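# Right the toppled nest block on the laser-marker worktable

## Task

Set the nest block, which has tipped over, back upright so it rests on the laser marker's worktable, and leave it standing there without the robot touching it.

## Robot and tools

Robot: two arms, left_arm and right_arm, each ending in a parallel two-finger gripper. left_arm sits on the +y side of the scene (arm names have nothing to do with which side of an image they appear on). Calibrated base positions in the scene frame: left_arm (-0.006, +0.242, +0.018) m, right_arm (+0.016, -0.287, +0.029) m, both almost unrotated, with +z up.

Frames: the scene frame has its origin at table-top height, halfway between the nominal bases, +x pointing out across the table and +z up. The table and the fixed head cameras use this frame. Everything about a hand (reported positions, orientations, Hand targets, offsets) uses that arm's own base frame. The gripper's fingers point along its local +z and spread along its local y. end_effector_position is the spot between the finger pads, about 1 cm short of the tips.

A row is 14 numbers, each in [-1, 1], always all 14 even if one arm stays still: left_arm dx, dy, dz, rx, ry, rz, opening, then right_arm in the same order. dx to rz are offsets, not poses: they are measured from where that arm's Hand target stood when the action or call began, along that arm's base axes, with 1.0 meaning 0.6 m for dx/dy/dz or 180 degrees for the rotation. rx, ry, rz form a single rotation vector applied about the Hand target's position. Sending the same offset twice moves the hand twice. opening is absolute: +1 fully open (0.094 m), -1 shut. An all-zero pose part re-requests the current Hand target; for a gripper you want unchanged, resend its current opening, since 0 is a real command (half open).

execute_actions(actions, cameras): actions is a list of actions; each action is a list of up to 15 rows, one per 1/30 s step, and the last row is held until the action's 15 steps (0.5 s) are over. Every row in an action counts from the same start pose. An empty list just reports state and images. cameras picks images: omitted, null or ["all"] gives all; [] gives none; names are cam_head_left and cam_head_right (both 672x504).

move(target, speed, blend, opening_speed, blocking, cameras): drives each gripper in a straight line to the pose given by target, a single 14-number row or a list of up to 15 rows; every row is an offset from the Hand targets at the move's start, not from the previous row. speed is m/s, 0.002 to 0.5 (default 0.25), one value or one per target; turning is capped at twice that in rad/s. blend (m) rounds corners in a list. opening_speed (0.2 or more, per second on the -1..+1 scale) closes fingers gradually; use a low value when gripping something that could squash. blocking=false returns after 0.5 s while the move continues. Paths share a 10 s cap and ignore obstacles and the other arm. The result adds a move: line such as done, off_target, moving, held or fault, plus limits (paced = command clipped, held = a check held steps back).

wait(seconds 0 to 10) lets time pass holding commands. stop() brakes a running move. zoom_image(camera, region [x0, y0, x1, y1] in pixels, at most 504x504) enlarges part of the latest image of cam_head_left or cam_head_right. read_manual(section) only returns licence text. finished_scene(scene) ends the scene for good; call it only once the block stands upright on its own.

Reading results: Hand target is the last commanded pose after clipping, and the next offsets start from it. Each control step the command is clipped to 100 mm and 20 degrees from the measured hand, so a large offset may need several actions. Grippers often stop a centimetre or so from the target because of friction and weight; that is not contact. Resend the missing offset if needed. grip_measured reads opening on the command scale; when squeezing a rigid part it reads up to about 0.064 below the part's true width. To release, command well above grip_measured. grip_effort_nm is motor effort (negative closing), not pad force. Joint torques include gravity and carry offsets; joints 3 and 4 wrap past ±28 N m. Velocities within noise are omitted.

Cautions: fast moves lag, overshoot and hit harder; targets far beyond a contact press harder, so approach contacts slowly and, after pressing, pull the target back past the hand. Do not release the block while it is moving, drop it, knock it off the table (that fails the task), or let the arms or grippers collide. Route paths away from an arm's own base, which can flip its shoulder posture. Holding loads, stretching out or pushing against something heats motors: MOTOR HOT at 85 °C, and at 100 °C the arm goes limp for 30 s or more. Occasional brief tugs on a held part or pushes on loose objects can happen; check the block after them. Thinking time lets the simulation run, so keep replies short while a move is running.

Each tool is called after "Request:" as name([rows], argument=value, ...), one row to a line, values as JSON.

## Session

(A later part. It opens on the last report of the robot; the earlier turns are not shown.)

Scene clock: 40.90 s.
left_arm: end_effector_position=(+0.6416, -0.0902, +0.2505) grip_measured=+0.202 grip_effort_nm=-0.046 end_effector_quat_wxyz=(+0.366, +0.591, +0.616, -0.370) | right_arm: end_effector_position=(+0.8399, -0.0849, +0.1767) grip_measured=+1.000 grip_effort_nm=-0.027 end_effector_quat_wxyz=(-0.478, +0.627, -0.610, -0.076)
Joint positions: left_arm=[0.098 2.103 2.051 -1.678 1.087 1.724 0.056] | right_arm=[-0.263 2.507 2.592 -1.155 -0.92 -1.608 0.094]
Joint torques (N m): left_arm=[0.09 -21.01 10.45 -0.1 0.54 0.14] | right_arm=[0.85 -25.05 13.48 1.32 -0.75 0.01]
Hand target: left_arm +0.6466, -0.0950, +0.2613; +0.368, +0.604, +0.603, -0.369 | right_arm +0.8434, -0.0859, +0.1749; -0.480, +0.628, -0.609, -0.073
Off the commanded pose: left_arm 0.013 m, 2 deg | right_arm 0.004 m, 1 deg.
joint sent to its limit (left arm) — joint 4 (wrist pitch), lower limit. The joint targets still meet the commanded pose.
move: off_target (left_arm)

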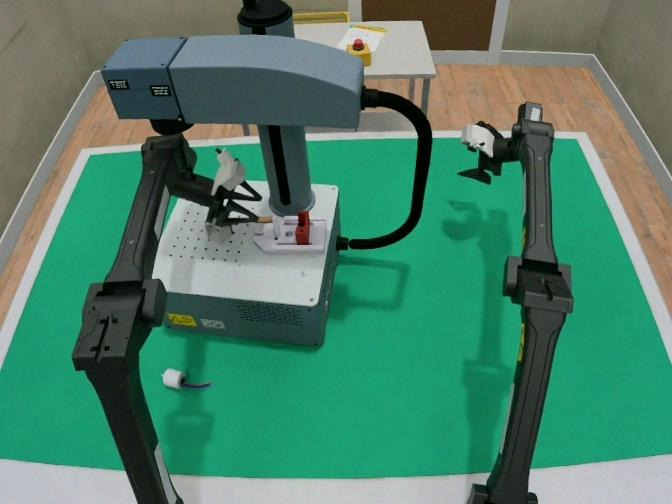

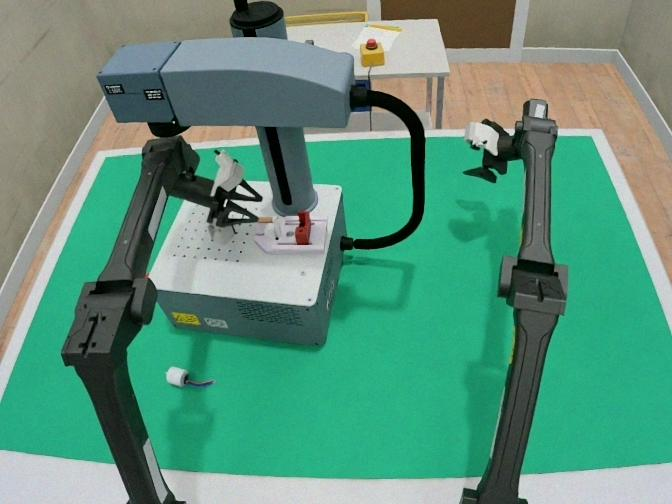

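Request:
move(target=[-0.008,-0.053,-0.05,0,0,0,0.2,0,0,0,0,0,0,1], speed=0.06)

Request:
zoom_image(camera="cam_head_left", region=[220, 170, 320, 270])

Request:
zoom_image(camera="cam_head_right", region=[220, 170, 320, 270])

Scene clock: 43.07 s.
left_arm: end_effector_position=(+0.6446, -0.1204, +0.2278) grip_measured=+0.202 grip_effort_nm=-0.046 end_effector_quat_wxyz=(+0.368, +0.603, +0.604, -0.368) | right_arm: end_effector_position=(+0.8399, -0.0849, +0.1767) grip_measured=+1.000 grip_effort_nm=-0.017 end_effector_quat_wxyz=(-0.478, +0.627, -0.610, -0.076)
Joint positions: left_arm=[0.051 2.103 1.993 -1.556 1.092 1.678 0.056] | right_arm=[-0.263 2.507 2.592 -1.155 -0.92 -1.608 0.094]
Joint torques (N m): left_arm=[-0.26 -22.42 7.35 0.65 0.55 -0.06] | right_arm=[1.32 -25.47 13.35 1.32 -0.8 0.02]
Hand target: left_arm +0.6419, -0.1268, +0.2313; +0.368, +0.604, +0.603, -0.369 | right_arm +0.8434, -0.0859, +0.1749; -0.480, +0.628, -0.609, -0.073
Off the commanded pose: left_arm 0.008 m, 0 deg | right_arm 0.004 m, 1 deg.
move: done

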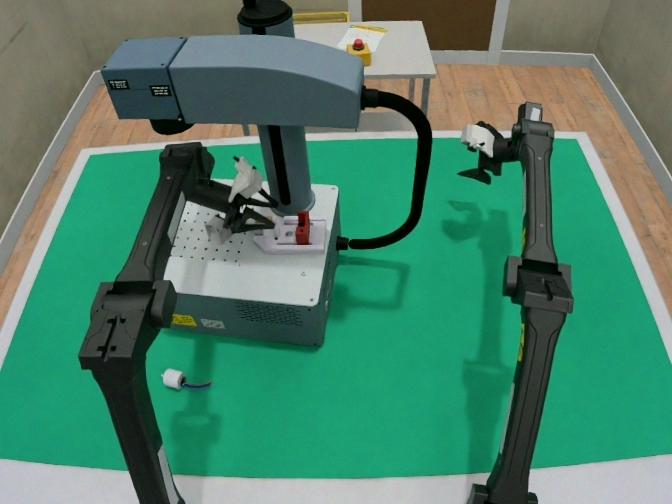

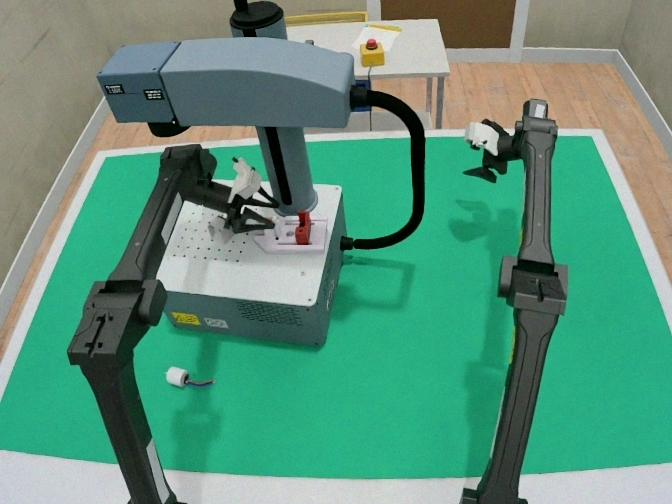

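Scaled by 5.040 from the camera's 672x504 image, which has a finer 960x720 frame.

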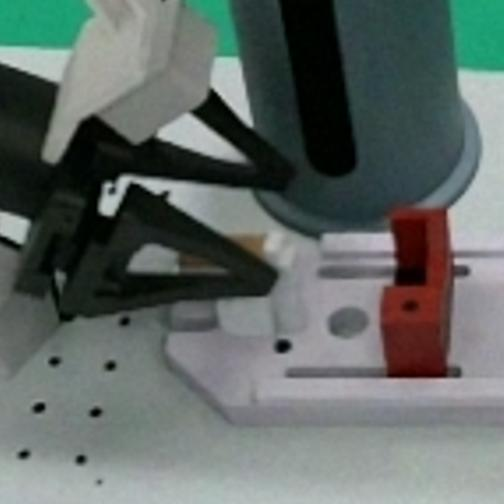

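Scaled by 5.040 from the camera's 672x504 image, which has a finer 960x720 frame.

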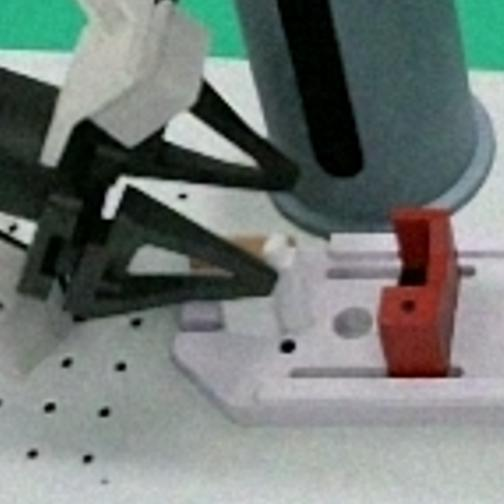

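Request:
move(target=[-0.008,-0.009,-0.024,0,0,0,0.2,0,0,0,0,0,0,1], speed=0.05)

Request:
zoom_image(camera="cam_head_left", region=[220, 170, 320, 270])

Request:
zoom_image(camera="cam_head_right", region=[220, 170, 320, 270])

Scene clock: 44.80 s.
left_arm: end_effector_position=(+0.6413, -0.1232, +0.2055) grip_measured=+0.202 grip_effort_nm=-0.037 end_effector_quat_wxyz=(+0.365, +0.600, +0.608, -0.371) | right_arm: end_effector_position=(+0.8399, -0.0849, +0.1767) grip_measured=+1.000 grip_effort_nm=-0.022 end_effector_quat_wxyz=(-0.478, +0.627, -0.610, -0.076)
Joint positions: left_arm=[0.047 2.103 1.934 -1.494 1.093 1.661 0.056] | right_arm=[-0.263 2.507 2.592 -1.155 -0.92 -1.608 0.094]
Joint torques (N m): left_arm=[-0.5 -23.36 7.27 0.59 0.55 -0.08] | right_arm=[1.03 -25.11 13.38 1.4 -0.76 -0.08]
Hand target: left_arm +0.6370, -0.1323, +0.2168; +0.368, +0.604, +0.602, -0.369 | right_arm +0.8434, -0.0859, +0.1749; -0.480, +0.628, -0.609, -0.073
Off the commanded pose: left_arm 0.015 m, 1 deg | right_arm 0.004 m, 1 deg.
move: off_target (left_arm)

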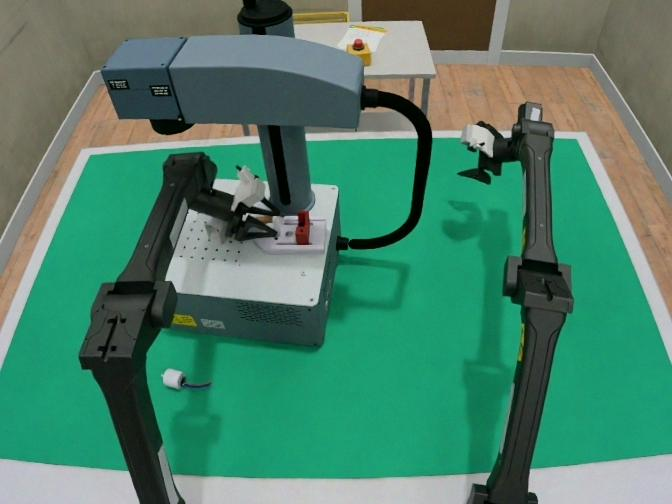

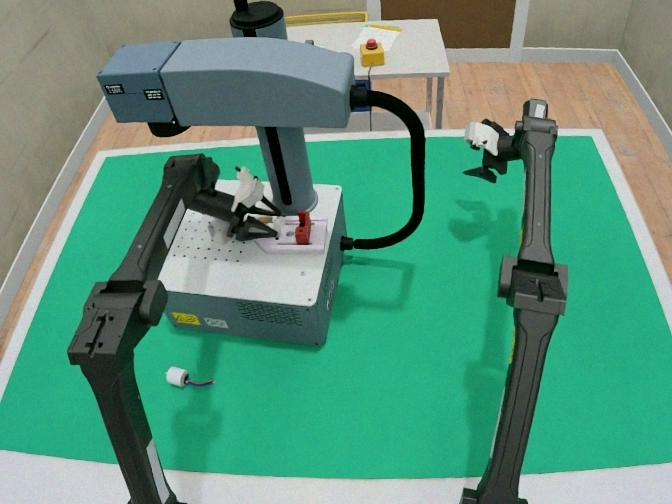

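Scaled by 5.040 from the camera's 672x504 image, which has a finer 960x720 frame.

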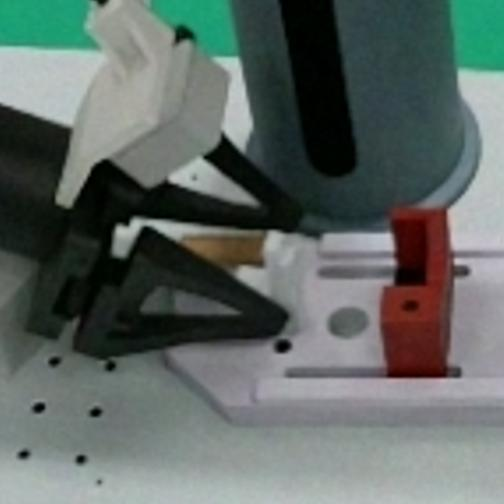

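Scaled by 5.040 from the camera's 672x504 image, which has a finer 960x720 frame.

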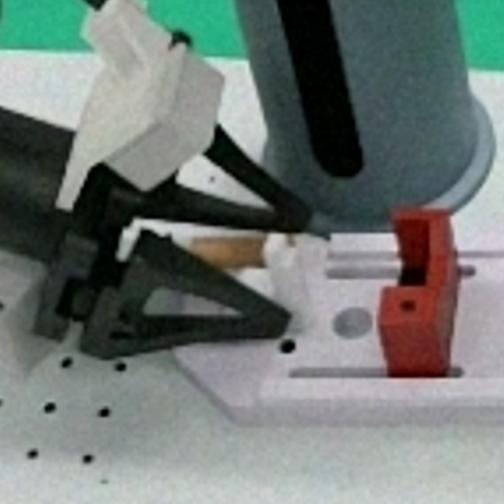

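Request:
move(target=[-0.003,0.008,0.02,0,0,0,0.2,0,0,0,0,0,0,1], speed=0.05)

Request:
zoom_image(camera="cam_head_left", region=[240, 190, 310, 260])

Request:
zoom_image(camera="cam_head_right", region=[240, 190, 310, 260])

Scene clock: 46.37 s.
left_arm: end_effector_position=(+0.6372, -0.1234, +0.2104) grip_measured=+0.202 grip_effort_nm=-0.046 end_effector_quat_wxyz=(+0.361, +0.596, +0.611, -0.376) | right_arm: end_effector_position=(+0.8399, -0.0849, +0.1767) grip_measured=+1.000 grip_effort_nm=-0.027 end_effector_quat_wxyz=(-0.478, +0.627, -0.610, -0.076)
Joint positions: left_arm=[0.047 2.096 1.933 -1.517 1.093 1.66 0.056] | right_arm=[-0.263 2.507 2.592 -1.155 -0.92 -1.608 0.094]
Joint torques (N m): left_arm=[0.09 -23.12 8.64 -0.17 0.53 0.1] | right_arm=[1.26 -24.82 13.09 1.51 -0.81 0.01]
Hand target: left_arm +0.6352, -0.1275, +0.2289; +0.368, +0.604, +0.603, -0.369 | right_arm +0.8434, -0.0859, +0.1749; -0.480, +0.628, -0.609, -0.073
Off the commanded pose: left_arm 0.019 m, 2 deg | right_arm 0.004 m, 1 deg.
move: off_target (left_arm)

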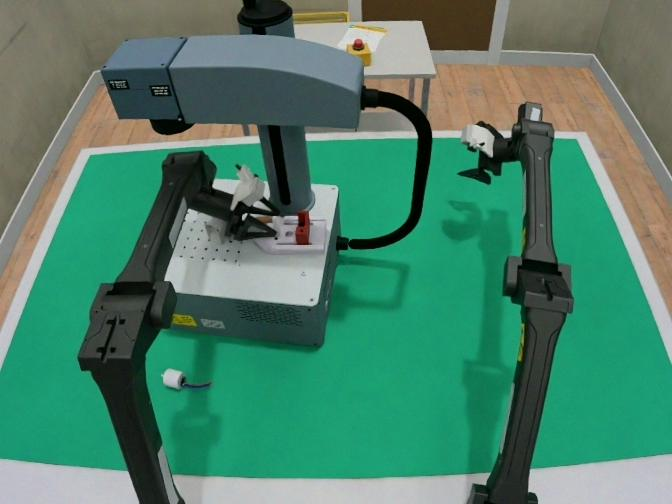

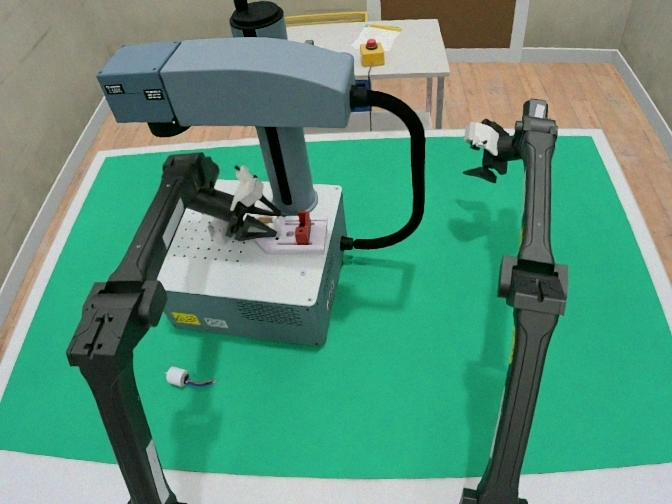

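Scaled by 7.200 from the camera's 672x504 image, which has a finer 960x720 frame.

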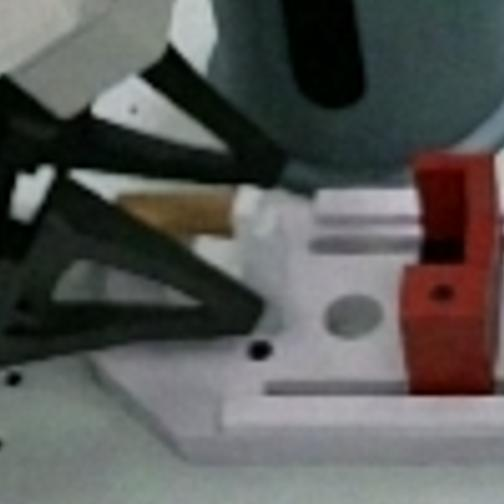

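Scaled by 7.200 from the camera's 672x504 image, which has a finer 960x720 frame.

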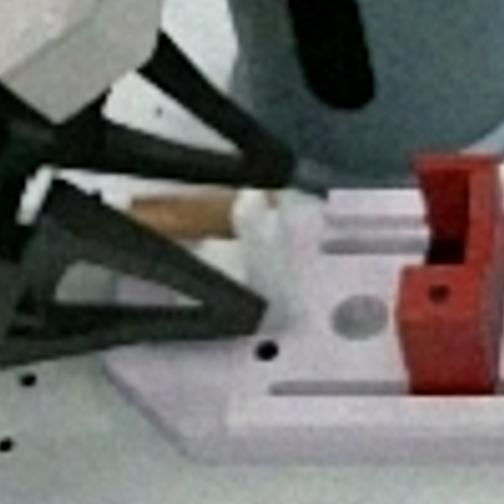

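Request:
move(target=[0,0,0,0,0,0,-0.5,0,0,0,0,0,0,1], opening_speed=0.35)

Request:
zoom_image(camera="cam_head_left", region=[240, 190, 310, 260])

Request:
zoom_image(camera="cam_head_right", region=[240, 190, 310, 260])

Scene clock: 49.40 s.
left_arm: end_effector_position=(+0.6371, -0.1235, +0.2104) grip_measured=-0.497 grip_effort_nm=-0.046 end_effector_quat_wxyz=(+0.360, +0.596, +0.611, -0.376) | right_arm: end_effector_position=(+0.8399, -0.0849, +0.1767) grip_measured=+1.000 grip_effort_nm=-0.022 end_effector_quat_wxyz=(-0.478, +0.627, -0.610, -0.076)
Joint positions: left_arm=[0.047 2.096 1.933 -1.517 1.093 1.66 0.024] | right_arm=[-0.263 2.507 2.592 -1.155 -0.92 -1.608 0.094]
Joint torques (N m): left_arm=[0.09 -23.12 8.64 -0.17 0.53 0.1] | right_arm=[1.08 -26.17 13.24 1.37 -0.76 -0.06]
Hand target: left_arm +0.6352, -0.1275, +0.2289; +0.368, +0.604, +0.603, -0.369 | right_arm +0.8434, -0.0859, +0.1749; -0.480, +0.628, -0.609, -0.073
Off the commanded pose: left_arm 0.019 m, 2 deg | right_arm 0.004 m, 1 deg.
move: off_target (left_arm)

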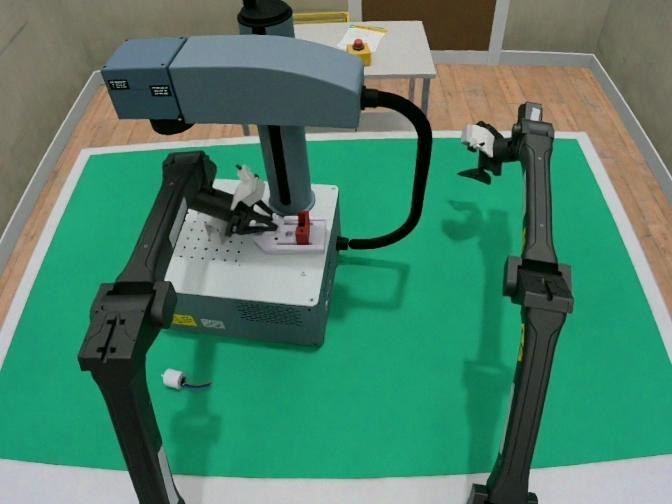

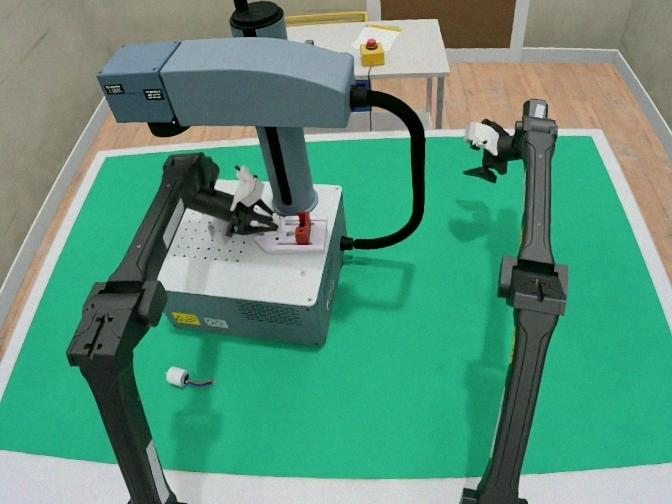

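Scaled by 7.200 from the camera's 672x504 image, which has a finer 960x720 frame.

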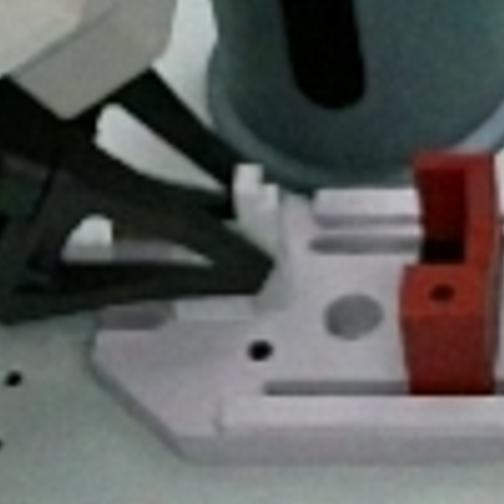

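Scaled by 7.200 from the camera's 672x504 image, which has a finer 960x720 frame.

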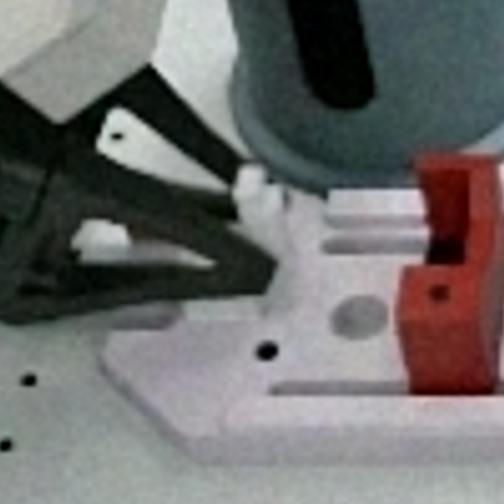

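Request:
move(target=[0,0,0,0,0,0,-0.95,0,0,0,0,0,0,1], opening_speed=0.35)

Request:
zoom_image(camera="cam_head_left", region=[240, 190, 310, 260])

Scene clock: 51.40 s.
left_arm: end_effector_position=(+0.6371, -0.1235, +0.2107) grip_measured=-0.697 grip_effort_nm=-0.974 end_effector_quat_wxyz=(+0.361, +0.596, +0.611, -0.376) | right_arm: end_effector_position=(+0.8399, -0.0849, +0.1767) grip_measured=+1.000 grip_effort_nm=-0.037 end_effector_quat_wxyz=(-0.478, +0.627, -0.610, -0.076)
Joint positions: left_arm=[0.047 2.095 1.933 -1.517 1.093 1.66 0.014] | right_arm=[-0.263 2.507 2.592 -1.155 -0.92 -1.608 0.094]
Joint torques (N m): left_arm=[0.03 -23.36 8.65 -0.16 0.52 0.09] | right_arm=[0.15 -24.88 13.38 1.09 -0.84 -0.03]
Hand target: left_arm +0.6352, -0.1275, +0.2290; +0.368, +0.604, +0.603, -0.369 | right_arm +0.8434, -0.0859, +0.1749; -0.480, +0.628, -0.609, -0.073
Off the commanded pose: left_arm 0.019 m, 2 deg | right_arm 0.004 m, 1 deg.
move: off_target (left_arm)

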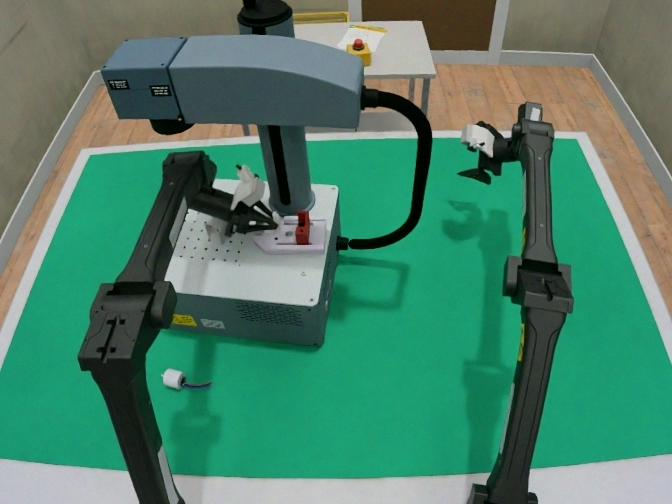

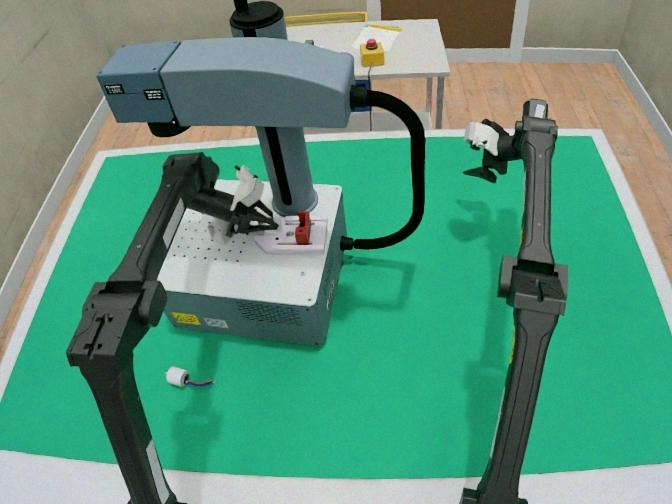

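Scaled by 7.200 from the camera's 672x504 image, which has a finer 960x720 frame.

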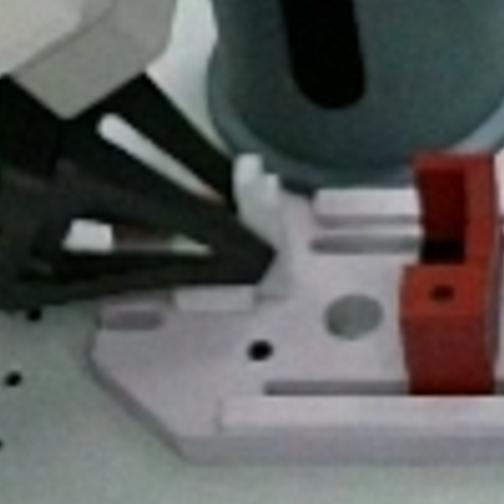

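Request:
move(target=[-0.0,0,0.07,0,0,0,-0.95,0,0,0,0,0,0,1], speed=0.05)

Request:
zoom_image(camera="cam_head_left", region=[230, 170, 320, 260])

Request:
zoom_image(camera="cam_head_right", region=[230, 170, 320, 260])

Scene clock: 53.30 s.
left_arm: end_effector_position=(+0.6250, -0.1240, +0.2332) grip_measured=-0.697 grip_effort_nm=-0.974 end_effector_quat_wxyz=(+0.345, +0.586, +0.620, -0.393) | right_arm: end_effector_position=(+0.8399, -0.0849, +0.1767) grip_measured=+1.000 grip_effort_nm=-0.027 end_effector_quat_wxyz=(-0.478, +0.627, -0.610, -0.076)
Joint positions: left_arm=[0.047 2.074 1.955 -1.613 1.093 1.66 0.014] | right_arm=[-0.263 2.507 2.592 -1.155 -0.92 -1.608 0.094]
Joint torques (N m): left_arm=[0.09 -22.89 12.93 -0.27 0.53 0.1] | right_arm=[1.26 -24.94 13.26 1.24 -0.79 0.02]
Hand target: left_arm +0.6352, -0.1275, +0.2711; +0.369, +0.604, +0.602, -0.369 | right_arm +0.8434, -0.0859, +0.1749; -0.480, +0.628, -0.609, -0.073
Off the commanded pose: left_arm 0.039 m, 5 deg | right_arm 0.004 m, 1 deg.
move: off_target (left_arm)

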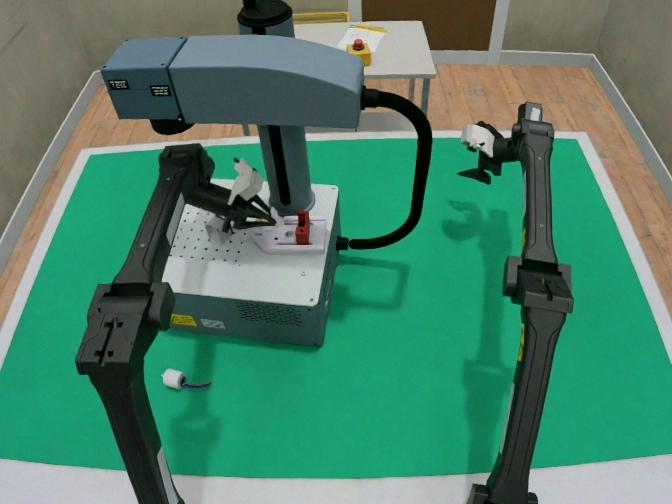

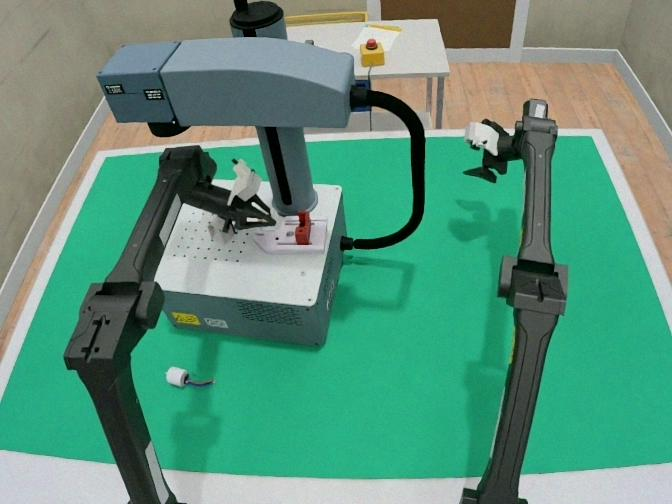

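Scaled by 5.600 from the camera's 672x504 image, which has a finer 960x720 frame.

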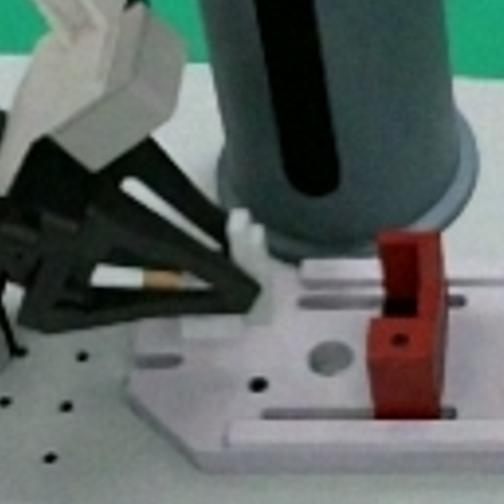

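Scaled by 5.600 from the camera's 672x504 image, which has a finer 960x720 frame.

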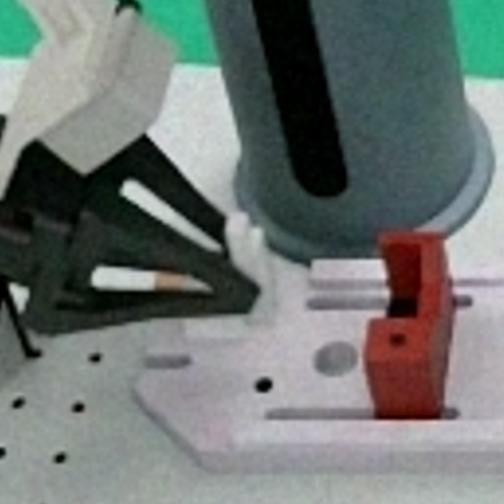

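Request:
move([
  [-0.3,0,0.05,0,0,0,-0.95,0,0,0,0,0,0,1],
  [-0.5,0.0,0.417,0,0,0,-0.95,0,0,0,0,0,0,1],
], speed=0.2, blend=0.04)

Request:
zoom_image(camera="cam_head_left", region=[180, 200, 330, 350])

Scene clock: 57.07 s.
left_arm: end_effector_position=(+0.3319, -0.1328, +0.4980) grip_measured=-0.697 grip_effort_nm=-0.979 end_effector_quat_wxyz=(+0.426, +0.555, +0.634, -0.329) | right_arm: end_effector_position=(+0.8399, -0.0849, +0.1767) grip_measured=+1.000 grip_effort_nm=-0.027 end_effector_quat_wxyz=(-0.478, +0.627, -0.610, -0.076)
Joint positions: left_arm=[0.068 1.144 1.514 -1.676 1.121 1.34 0.014] | right_arm=[-0.263 2.507 2.592 -1.155 -0.92 -1.608 0.094]
Joint torques (N m): left_arm=[1.79 -6.95 12.46 0.46 0.57 -0.09] | right_arm=[1.14 -25.88 13.19 1.43 -0.8 -0.02]
Hand target: left_arm +0.3352, -0.1275, +0.5212; +0.368, +0.604, +0.602, -0.369 | right_arm +0.8434, -0.0859, +0.1749; -0.480, +0.628, -0.609, -0.073
Off the commanded pose: left_arm 0.024 m, 10 deg | right_arm 0.004 m, 1 deg.
joint sent to its limit (left arm) — joint 4 (wrist pitch), lower limit. The joint targets are off in orientation, not in position.
move: off_target (left_arm)

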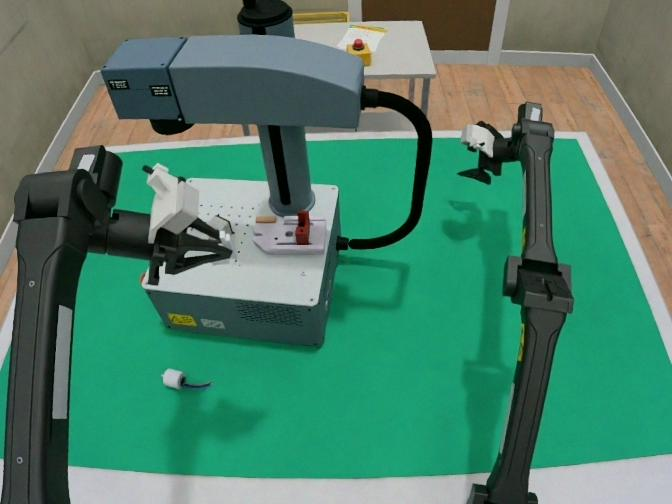

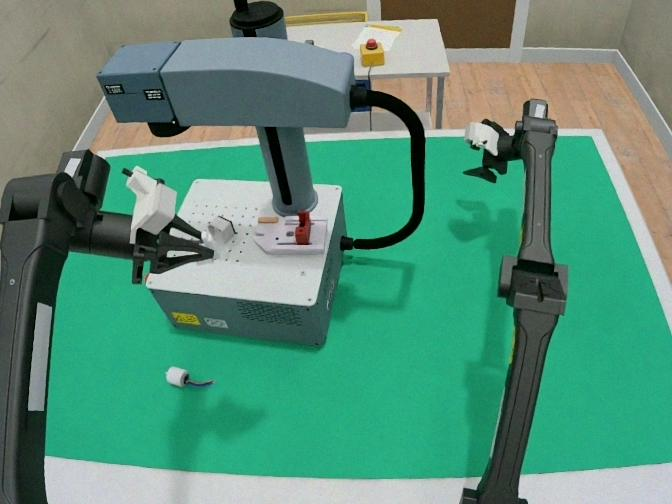

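Scaled by 3.360 from the camera's 672x504 image, which has a finer 960x720 frame.

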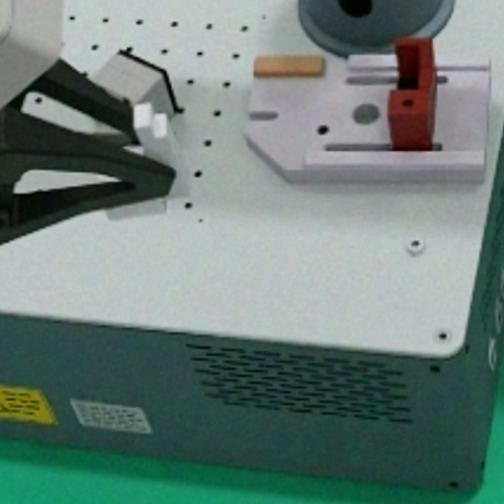

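Request:
zoom_image(camera="cam_head_left", region=[208, 222, 248, 272])

Request:
zoom_image(camera="cam_head_right", region=[190, 222, 230, 272])

Scaled by 10.080 from the camera's 672x504 image, which has a finer 960x720 frame.

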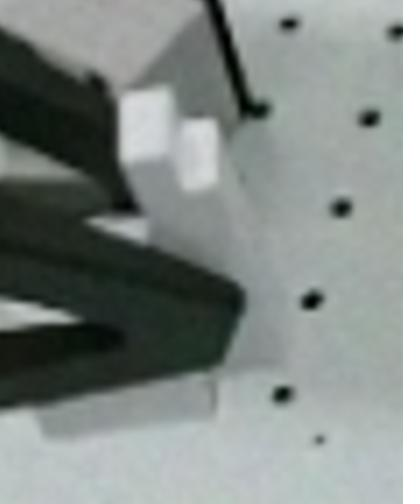

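Scaled by 10.080 from the camera's 672x504 image, which has a finer 960x720 frame.

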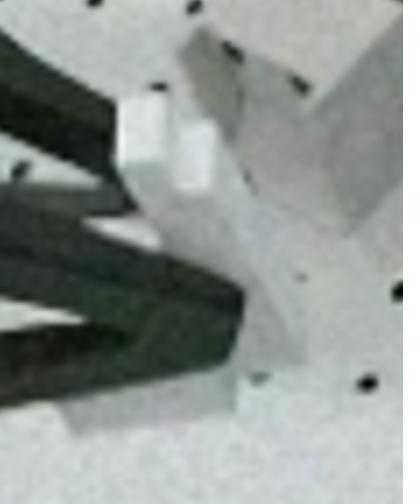

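Request:
move(target=[-0.1,-0.1,0.08,0,0.33,0,-0.95,0,0,0,0,0,0,1], speed=0.3)

Request:
zoom_image(camera="cam_head_left", region=[180, 160, 380, 360])

Scene clock: 61.17 s.
left_arm: end_effector_position=(+0.2821, -0.1850, +0.5587) grip_measured=-0.697 grip_effort_nm=-0.979 end_effector_quat_wxyz=(+0.177, +0.207, +0.723, -0.634) | right_arm: end_effector_position=(+0.8399, -0.0849, +0.1767) grip_measured=+1.000 grip_effort_nm=-0.027 end_effector_quat_wxyz=(-0.478, +0.627, -0.610, -0.076)
Joint positions: left_arm=[-0.05 1.102 1.514 -1.676 1.431 0.241 0.014] | right_arm=[-0.263 2.507 2.592 -1.155 -0.92 -1.608 0.094]
Joint torques (N m): left_arm=[-0.5 -7.12 9.59 0.53 0.59 -0.02] | right_arm=[1.55 -25.35 13.55 1.26 -0.82 0]
Heat: left arm: hottest elbow 38 °C; right arm: hottest elbow 33 °C.
Hand target: left_arm +0.2752, -0.1875, +0.5692; +0.046, +0.322, +0.711, -0.624 | right_arm +0.8434, -0.0859, +0.1749; -0.480, +0.628, -0.609, -0.073
Off the commanded pose: left_arm 0.013 m, 24 deg; orientation clipped | right_arm 0.004 m, 1 deg.
joint sent to its limit (left arm) — joint 4 (wrist pitch), lower limit. The joint targets are off in orientation, not in position.
move: off_target (left_arm); limits=paced

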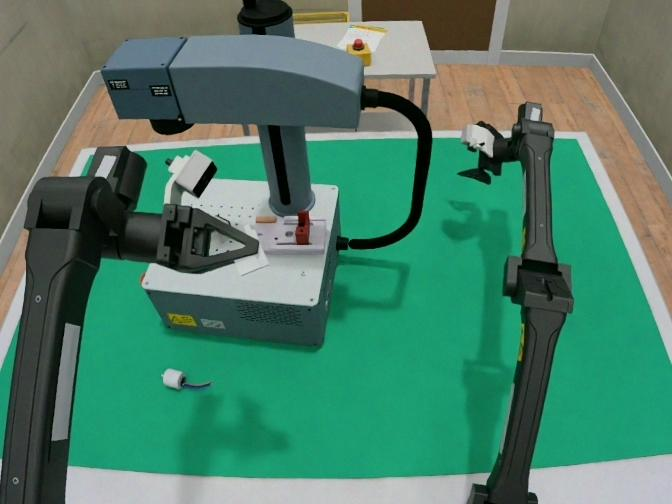

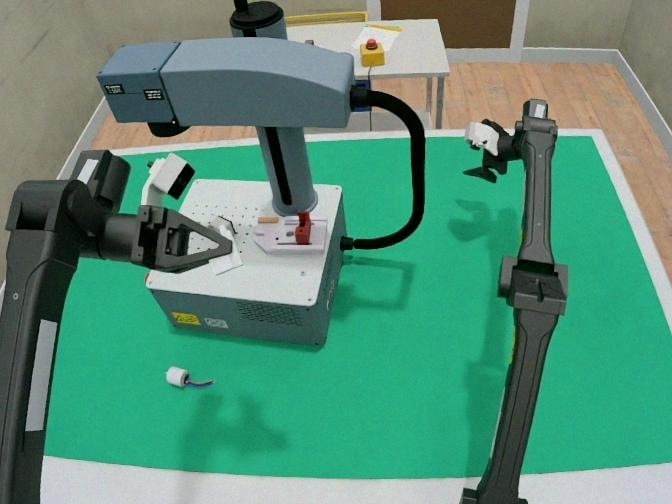

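Scaled by 2.520 from the camera's 672x504 image, which has a finer 960x720 frame.

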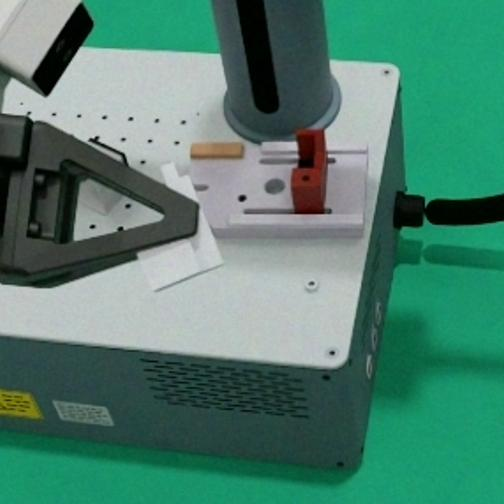

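Request:
zoom_image(camera="cam_head_left", region=[222, 220, 282, 280])

Request:
zoom_image(camera="cam_head_right", region=[195, 215, 255, 275])

Scaled by 8.400 from the camera's 672x504 image, which has a finer 960x720 frame.

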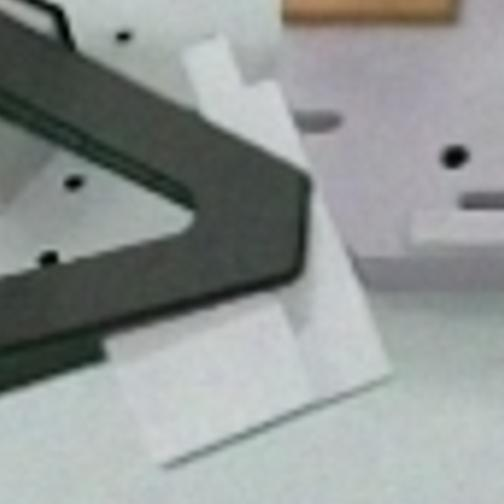

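Scaled by 8.400 from the camera's 672x504 image, which has a finer 960x720 frame.

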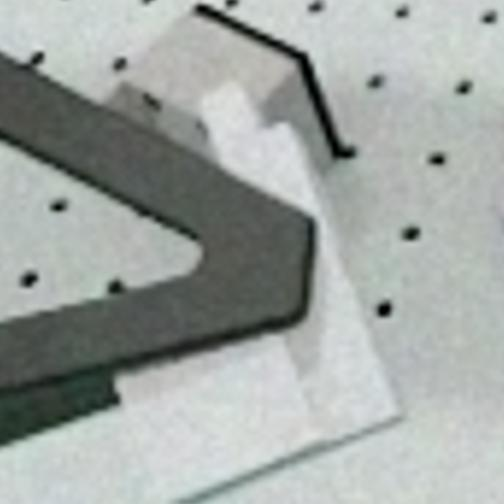

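Request:
move(target=[0.0,-0.0,0.0,0,0.4,0,-0.95,0,0,0,0,0,0,1], speed=0.4)

Request:
zoom_image(camera="cam_head_left", region=[212, 210, 282, 280])

Request:
zoom_image(camera="cam_head_right", region=[190, 205, 260, 275])

Scene clock: 65.93 s.
left_arm: end_effector_position=(+0.2768, -0.1865, +0.5717) grip_measured=-0.697 grip_effort_nm=-0.974 end_effector_quat_wxyz=(-0.254, -0.219, +0.671, -0.661) | right_arm: end_effector_position=(+0.8399, -0.0849, +0.1767) grip_measured=+1.000 grip_effort_nm=-0.022 end_effector_quat_wxyz=(-0.478, +0.627, -0.610, -0.076)
Joint positions: left_arm=[-0.05 1.102 1.487 -1.676 1.573 -0.962 0.014] | right_arm=[-0.263 2.507 2.592 -1.155 -0.92 -1.608 0.094]
Joint torques (N m): left_arm=[0.15 -6.71 7.36 0.47 0.59 -0.01] | right_arm=[1.08 -25.17 13.2 1.25 -0.84 0]
Hand target: left_arm +0.2752, -0.1875, +0.5692; -0.372, -0.114, +0.607, -0.693 | right_arm +0.8434, -0.0859, +0.1749; -0.480, +0.628, -0.609, -0.073
Off the commanded pose: left_arm 0.003 m, 21 deg; orientation clipped | right_arm 0.004 m, 1 deg.
joint sent to its limit (left arm) — joint 4 (wrist pitch), lower limit; joint 5 (wrist yaw), upper limit. The joint targets are off in orientation, not in position.
move: off_target (left_arm); limits=paced

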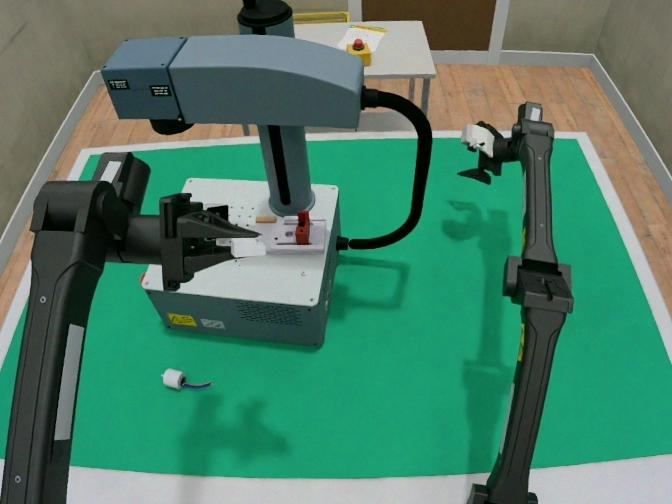

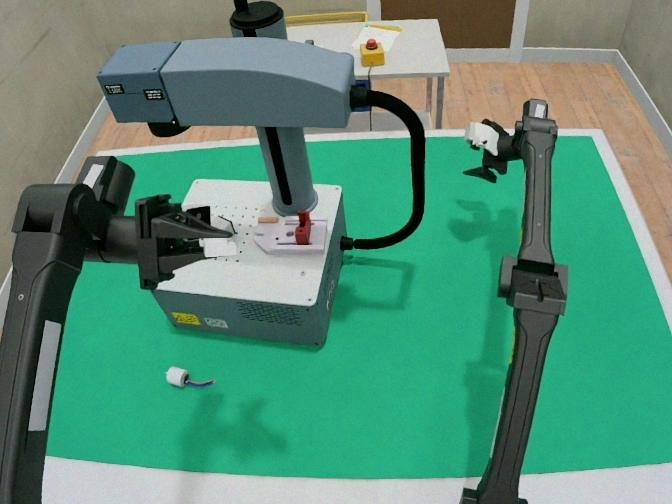

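Scaled by 7.200 from the camera's 672x504 image, which has a finer 960x720 frame.

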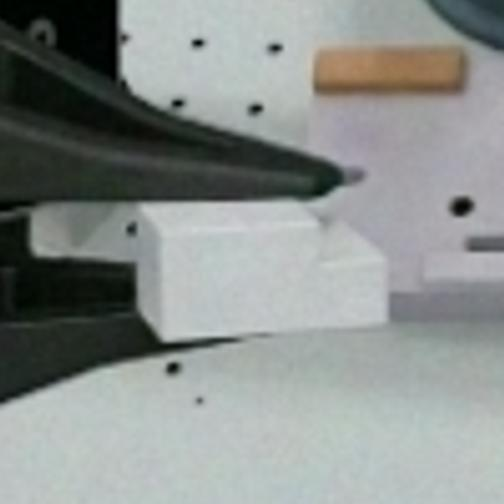

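Scaled by 7.200 from the camera's 672x504 image, which has a finer 960x720 frame.

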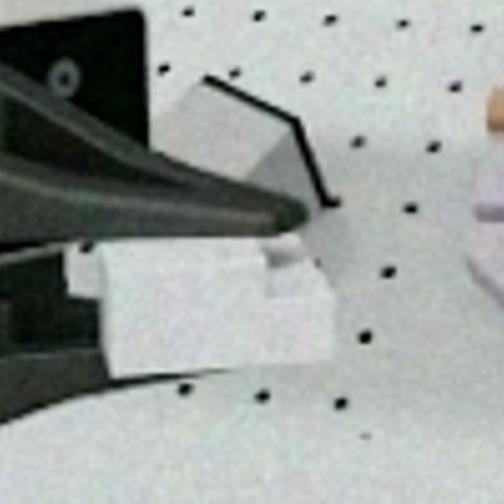

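Request:
move([
  [0.1,0.05,-0.05,0.009,-0.726,-0.034,-0.95,0,0,0,0,0,0,1],
  [0.3,0.1,-0.38,0.009,-0.726,-0.034,-0.95,0,0,0,0,0,0,1],
  [0.6,0.1,-0.474,0.009,-0.726,-0.034,-0.95,0,0,0,0,0,0,1],
], speed=[0.4,0.3,0.15], blend=0.04)

Request:
zoom_image(camera="cam_head_left", region=[220, 180, 320, 280])

Request:
zoom_image(camera="cam_head_left", region=[195, 205, 245, 255])

Scene clock: 78.97 s.
left_arm: end_effector_position=(+0.6234, -0.1258, +0.2634) grip_measured=-0.697 grip_effort_nm=-0.974 end_effector_quat_wxyz=(+0.354, +0.592, +0.614, -0.383) | right_arm: end_effector_position=(+0.8399, -0.0849, +0.1767) grip_measured=+1.000 grip_effort_nm=-0.022 end_effector_quat_wxyz=(-0.478, +0.627, -0.610, -0.076)
Joint positions: left_arm=[0.044 2.046 1.991 -1.644 1.094 1.657 0.014] | right_arm=[-0.263 2.507 2.592 -1.155 -0.92 -1.608 0.094]
Joint torques (N m): left_arm=[0.32 -20.25 12.97 -0.18 0.5 0.05] | right_arm=[0.56 -25.99 13.45 1.36 -0.8 0.04]
Hand target: left_arm +0.6352, -0.1275, +0.2847; +0.369, +0.604, +0.603, -0.369 | right_arm +0.8434, -0.0859, +0.1749; -0.480, +0.628, -0.609, -0.073
Off the commanded pose: left_arm 0.024 m, 3 deg | right_arm 0.004 m, 1 deg.
move: off_target (left_arm); limits=paced

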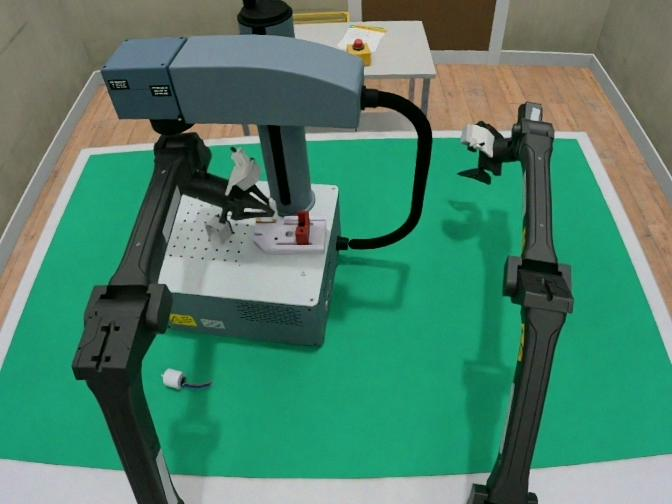

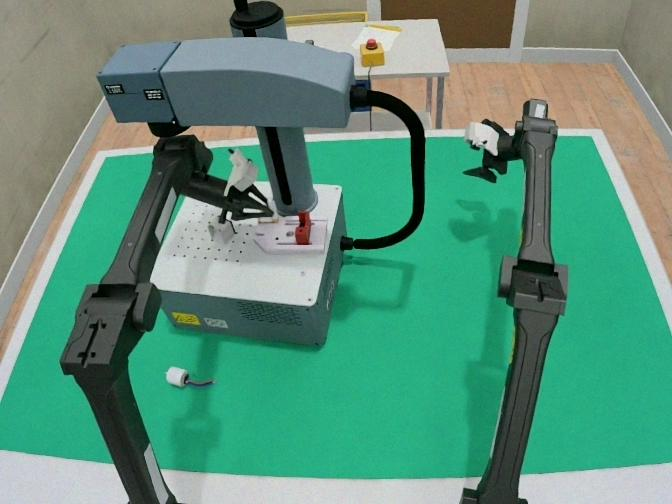

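Scaled by 5.040 from the camera's 672x504 image, which has a finer 960x720 frame.

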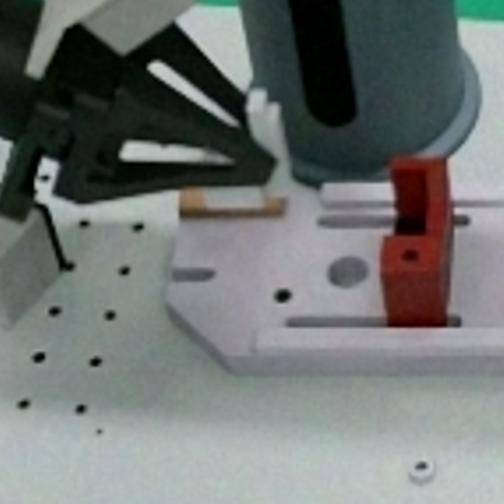

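Scaled by 10.080 from the camera's 672x504 image, which has a finer 960x720 frame.

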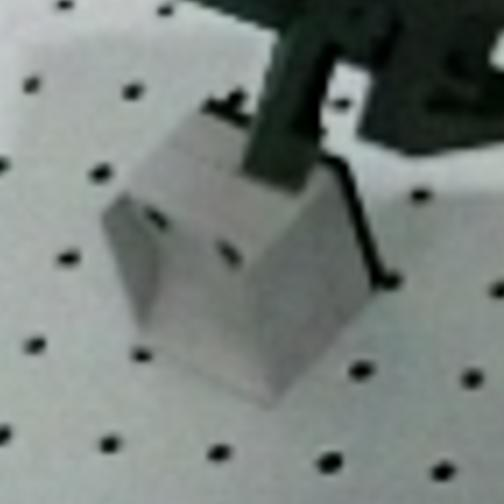

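Request:
move([
  [-0.003,0,-0.07,0,0,0,-0.95,0,0,0,0,0,0,1],
  [-0.003,0,-0.095,0,0,0,-0.95,0,0,0,0,0,0,1],
], speed=[0.08,0.03])

Request:
zoom_image(camera="cam_head_left", region=[240, 190, 310, 260])

Scene clock: 81.13 s.
left_arm: end_effector_position=(+0.6339, -0.1254, +0.2336) grip_measured=-0.697 grip_effort_nm=-0.974 end_effector_quat_wxyz=(+0.369, +0.603, +0.605, -0.367) | right_arm: end_effector_position=(+0.8399, -0.0849, +0.1767) grip_measured=+1.000 grip_effort_nm=-0.017 end_effector_quat_wxyz=(-0.478, +0.627, -0.610, -0.076)
Joint positions: left_arm=[0.044 2.061 1.939 -1.524 1.094 1.657 0.014] | right_arm=[-0.263 2.507 2.592 -1.155 -0.92 -1.608 0.094]
Joint torques (N m): left_arm=[0.32 -20.66 7.38 0.61 0.49 0.06] | right_arm=[0.91 -25.52 13.15 1.32 -0.83 0.01]
Hand target: left_arm +0.6335, -0.1275, +0.2279; +0.369, +0.604, +0.603, -0.368 | right_arm +0.8434, -0.0859, +0.1749; -0.480, +0.628, -0.609, -0.073
Off the commanded pose: left_arm 0.006 m, 0 deg | right_arm 0.004 m, 1 deg.
move: done

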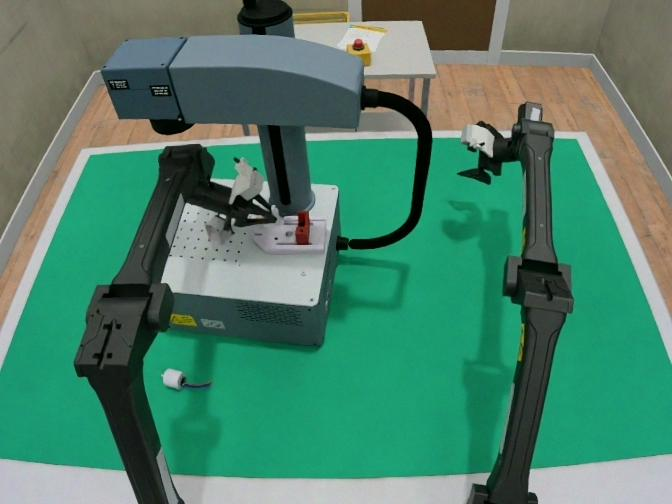

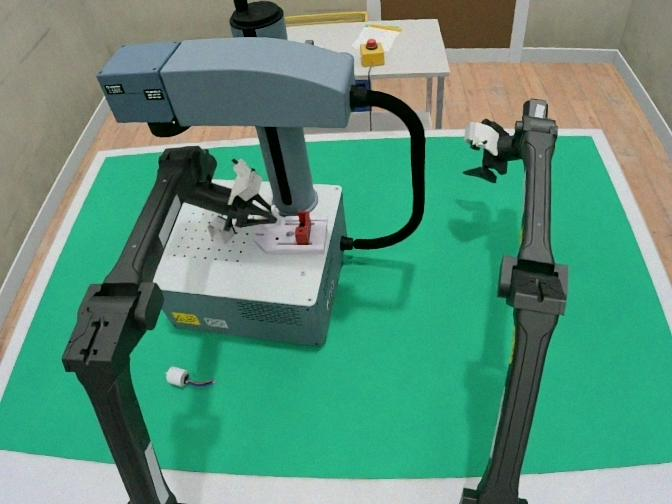

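Scaled by 7.200 from the camera's 672x504 image, which has a finer 960x720 frame.

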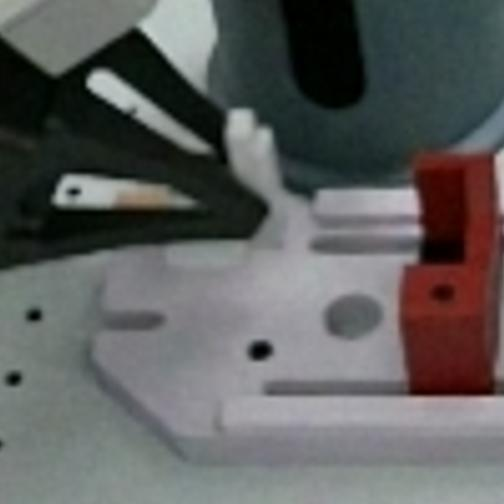

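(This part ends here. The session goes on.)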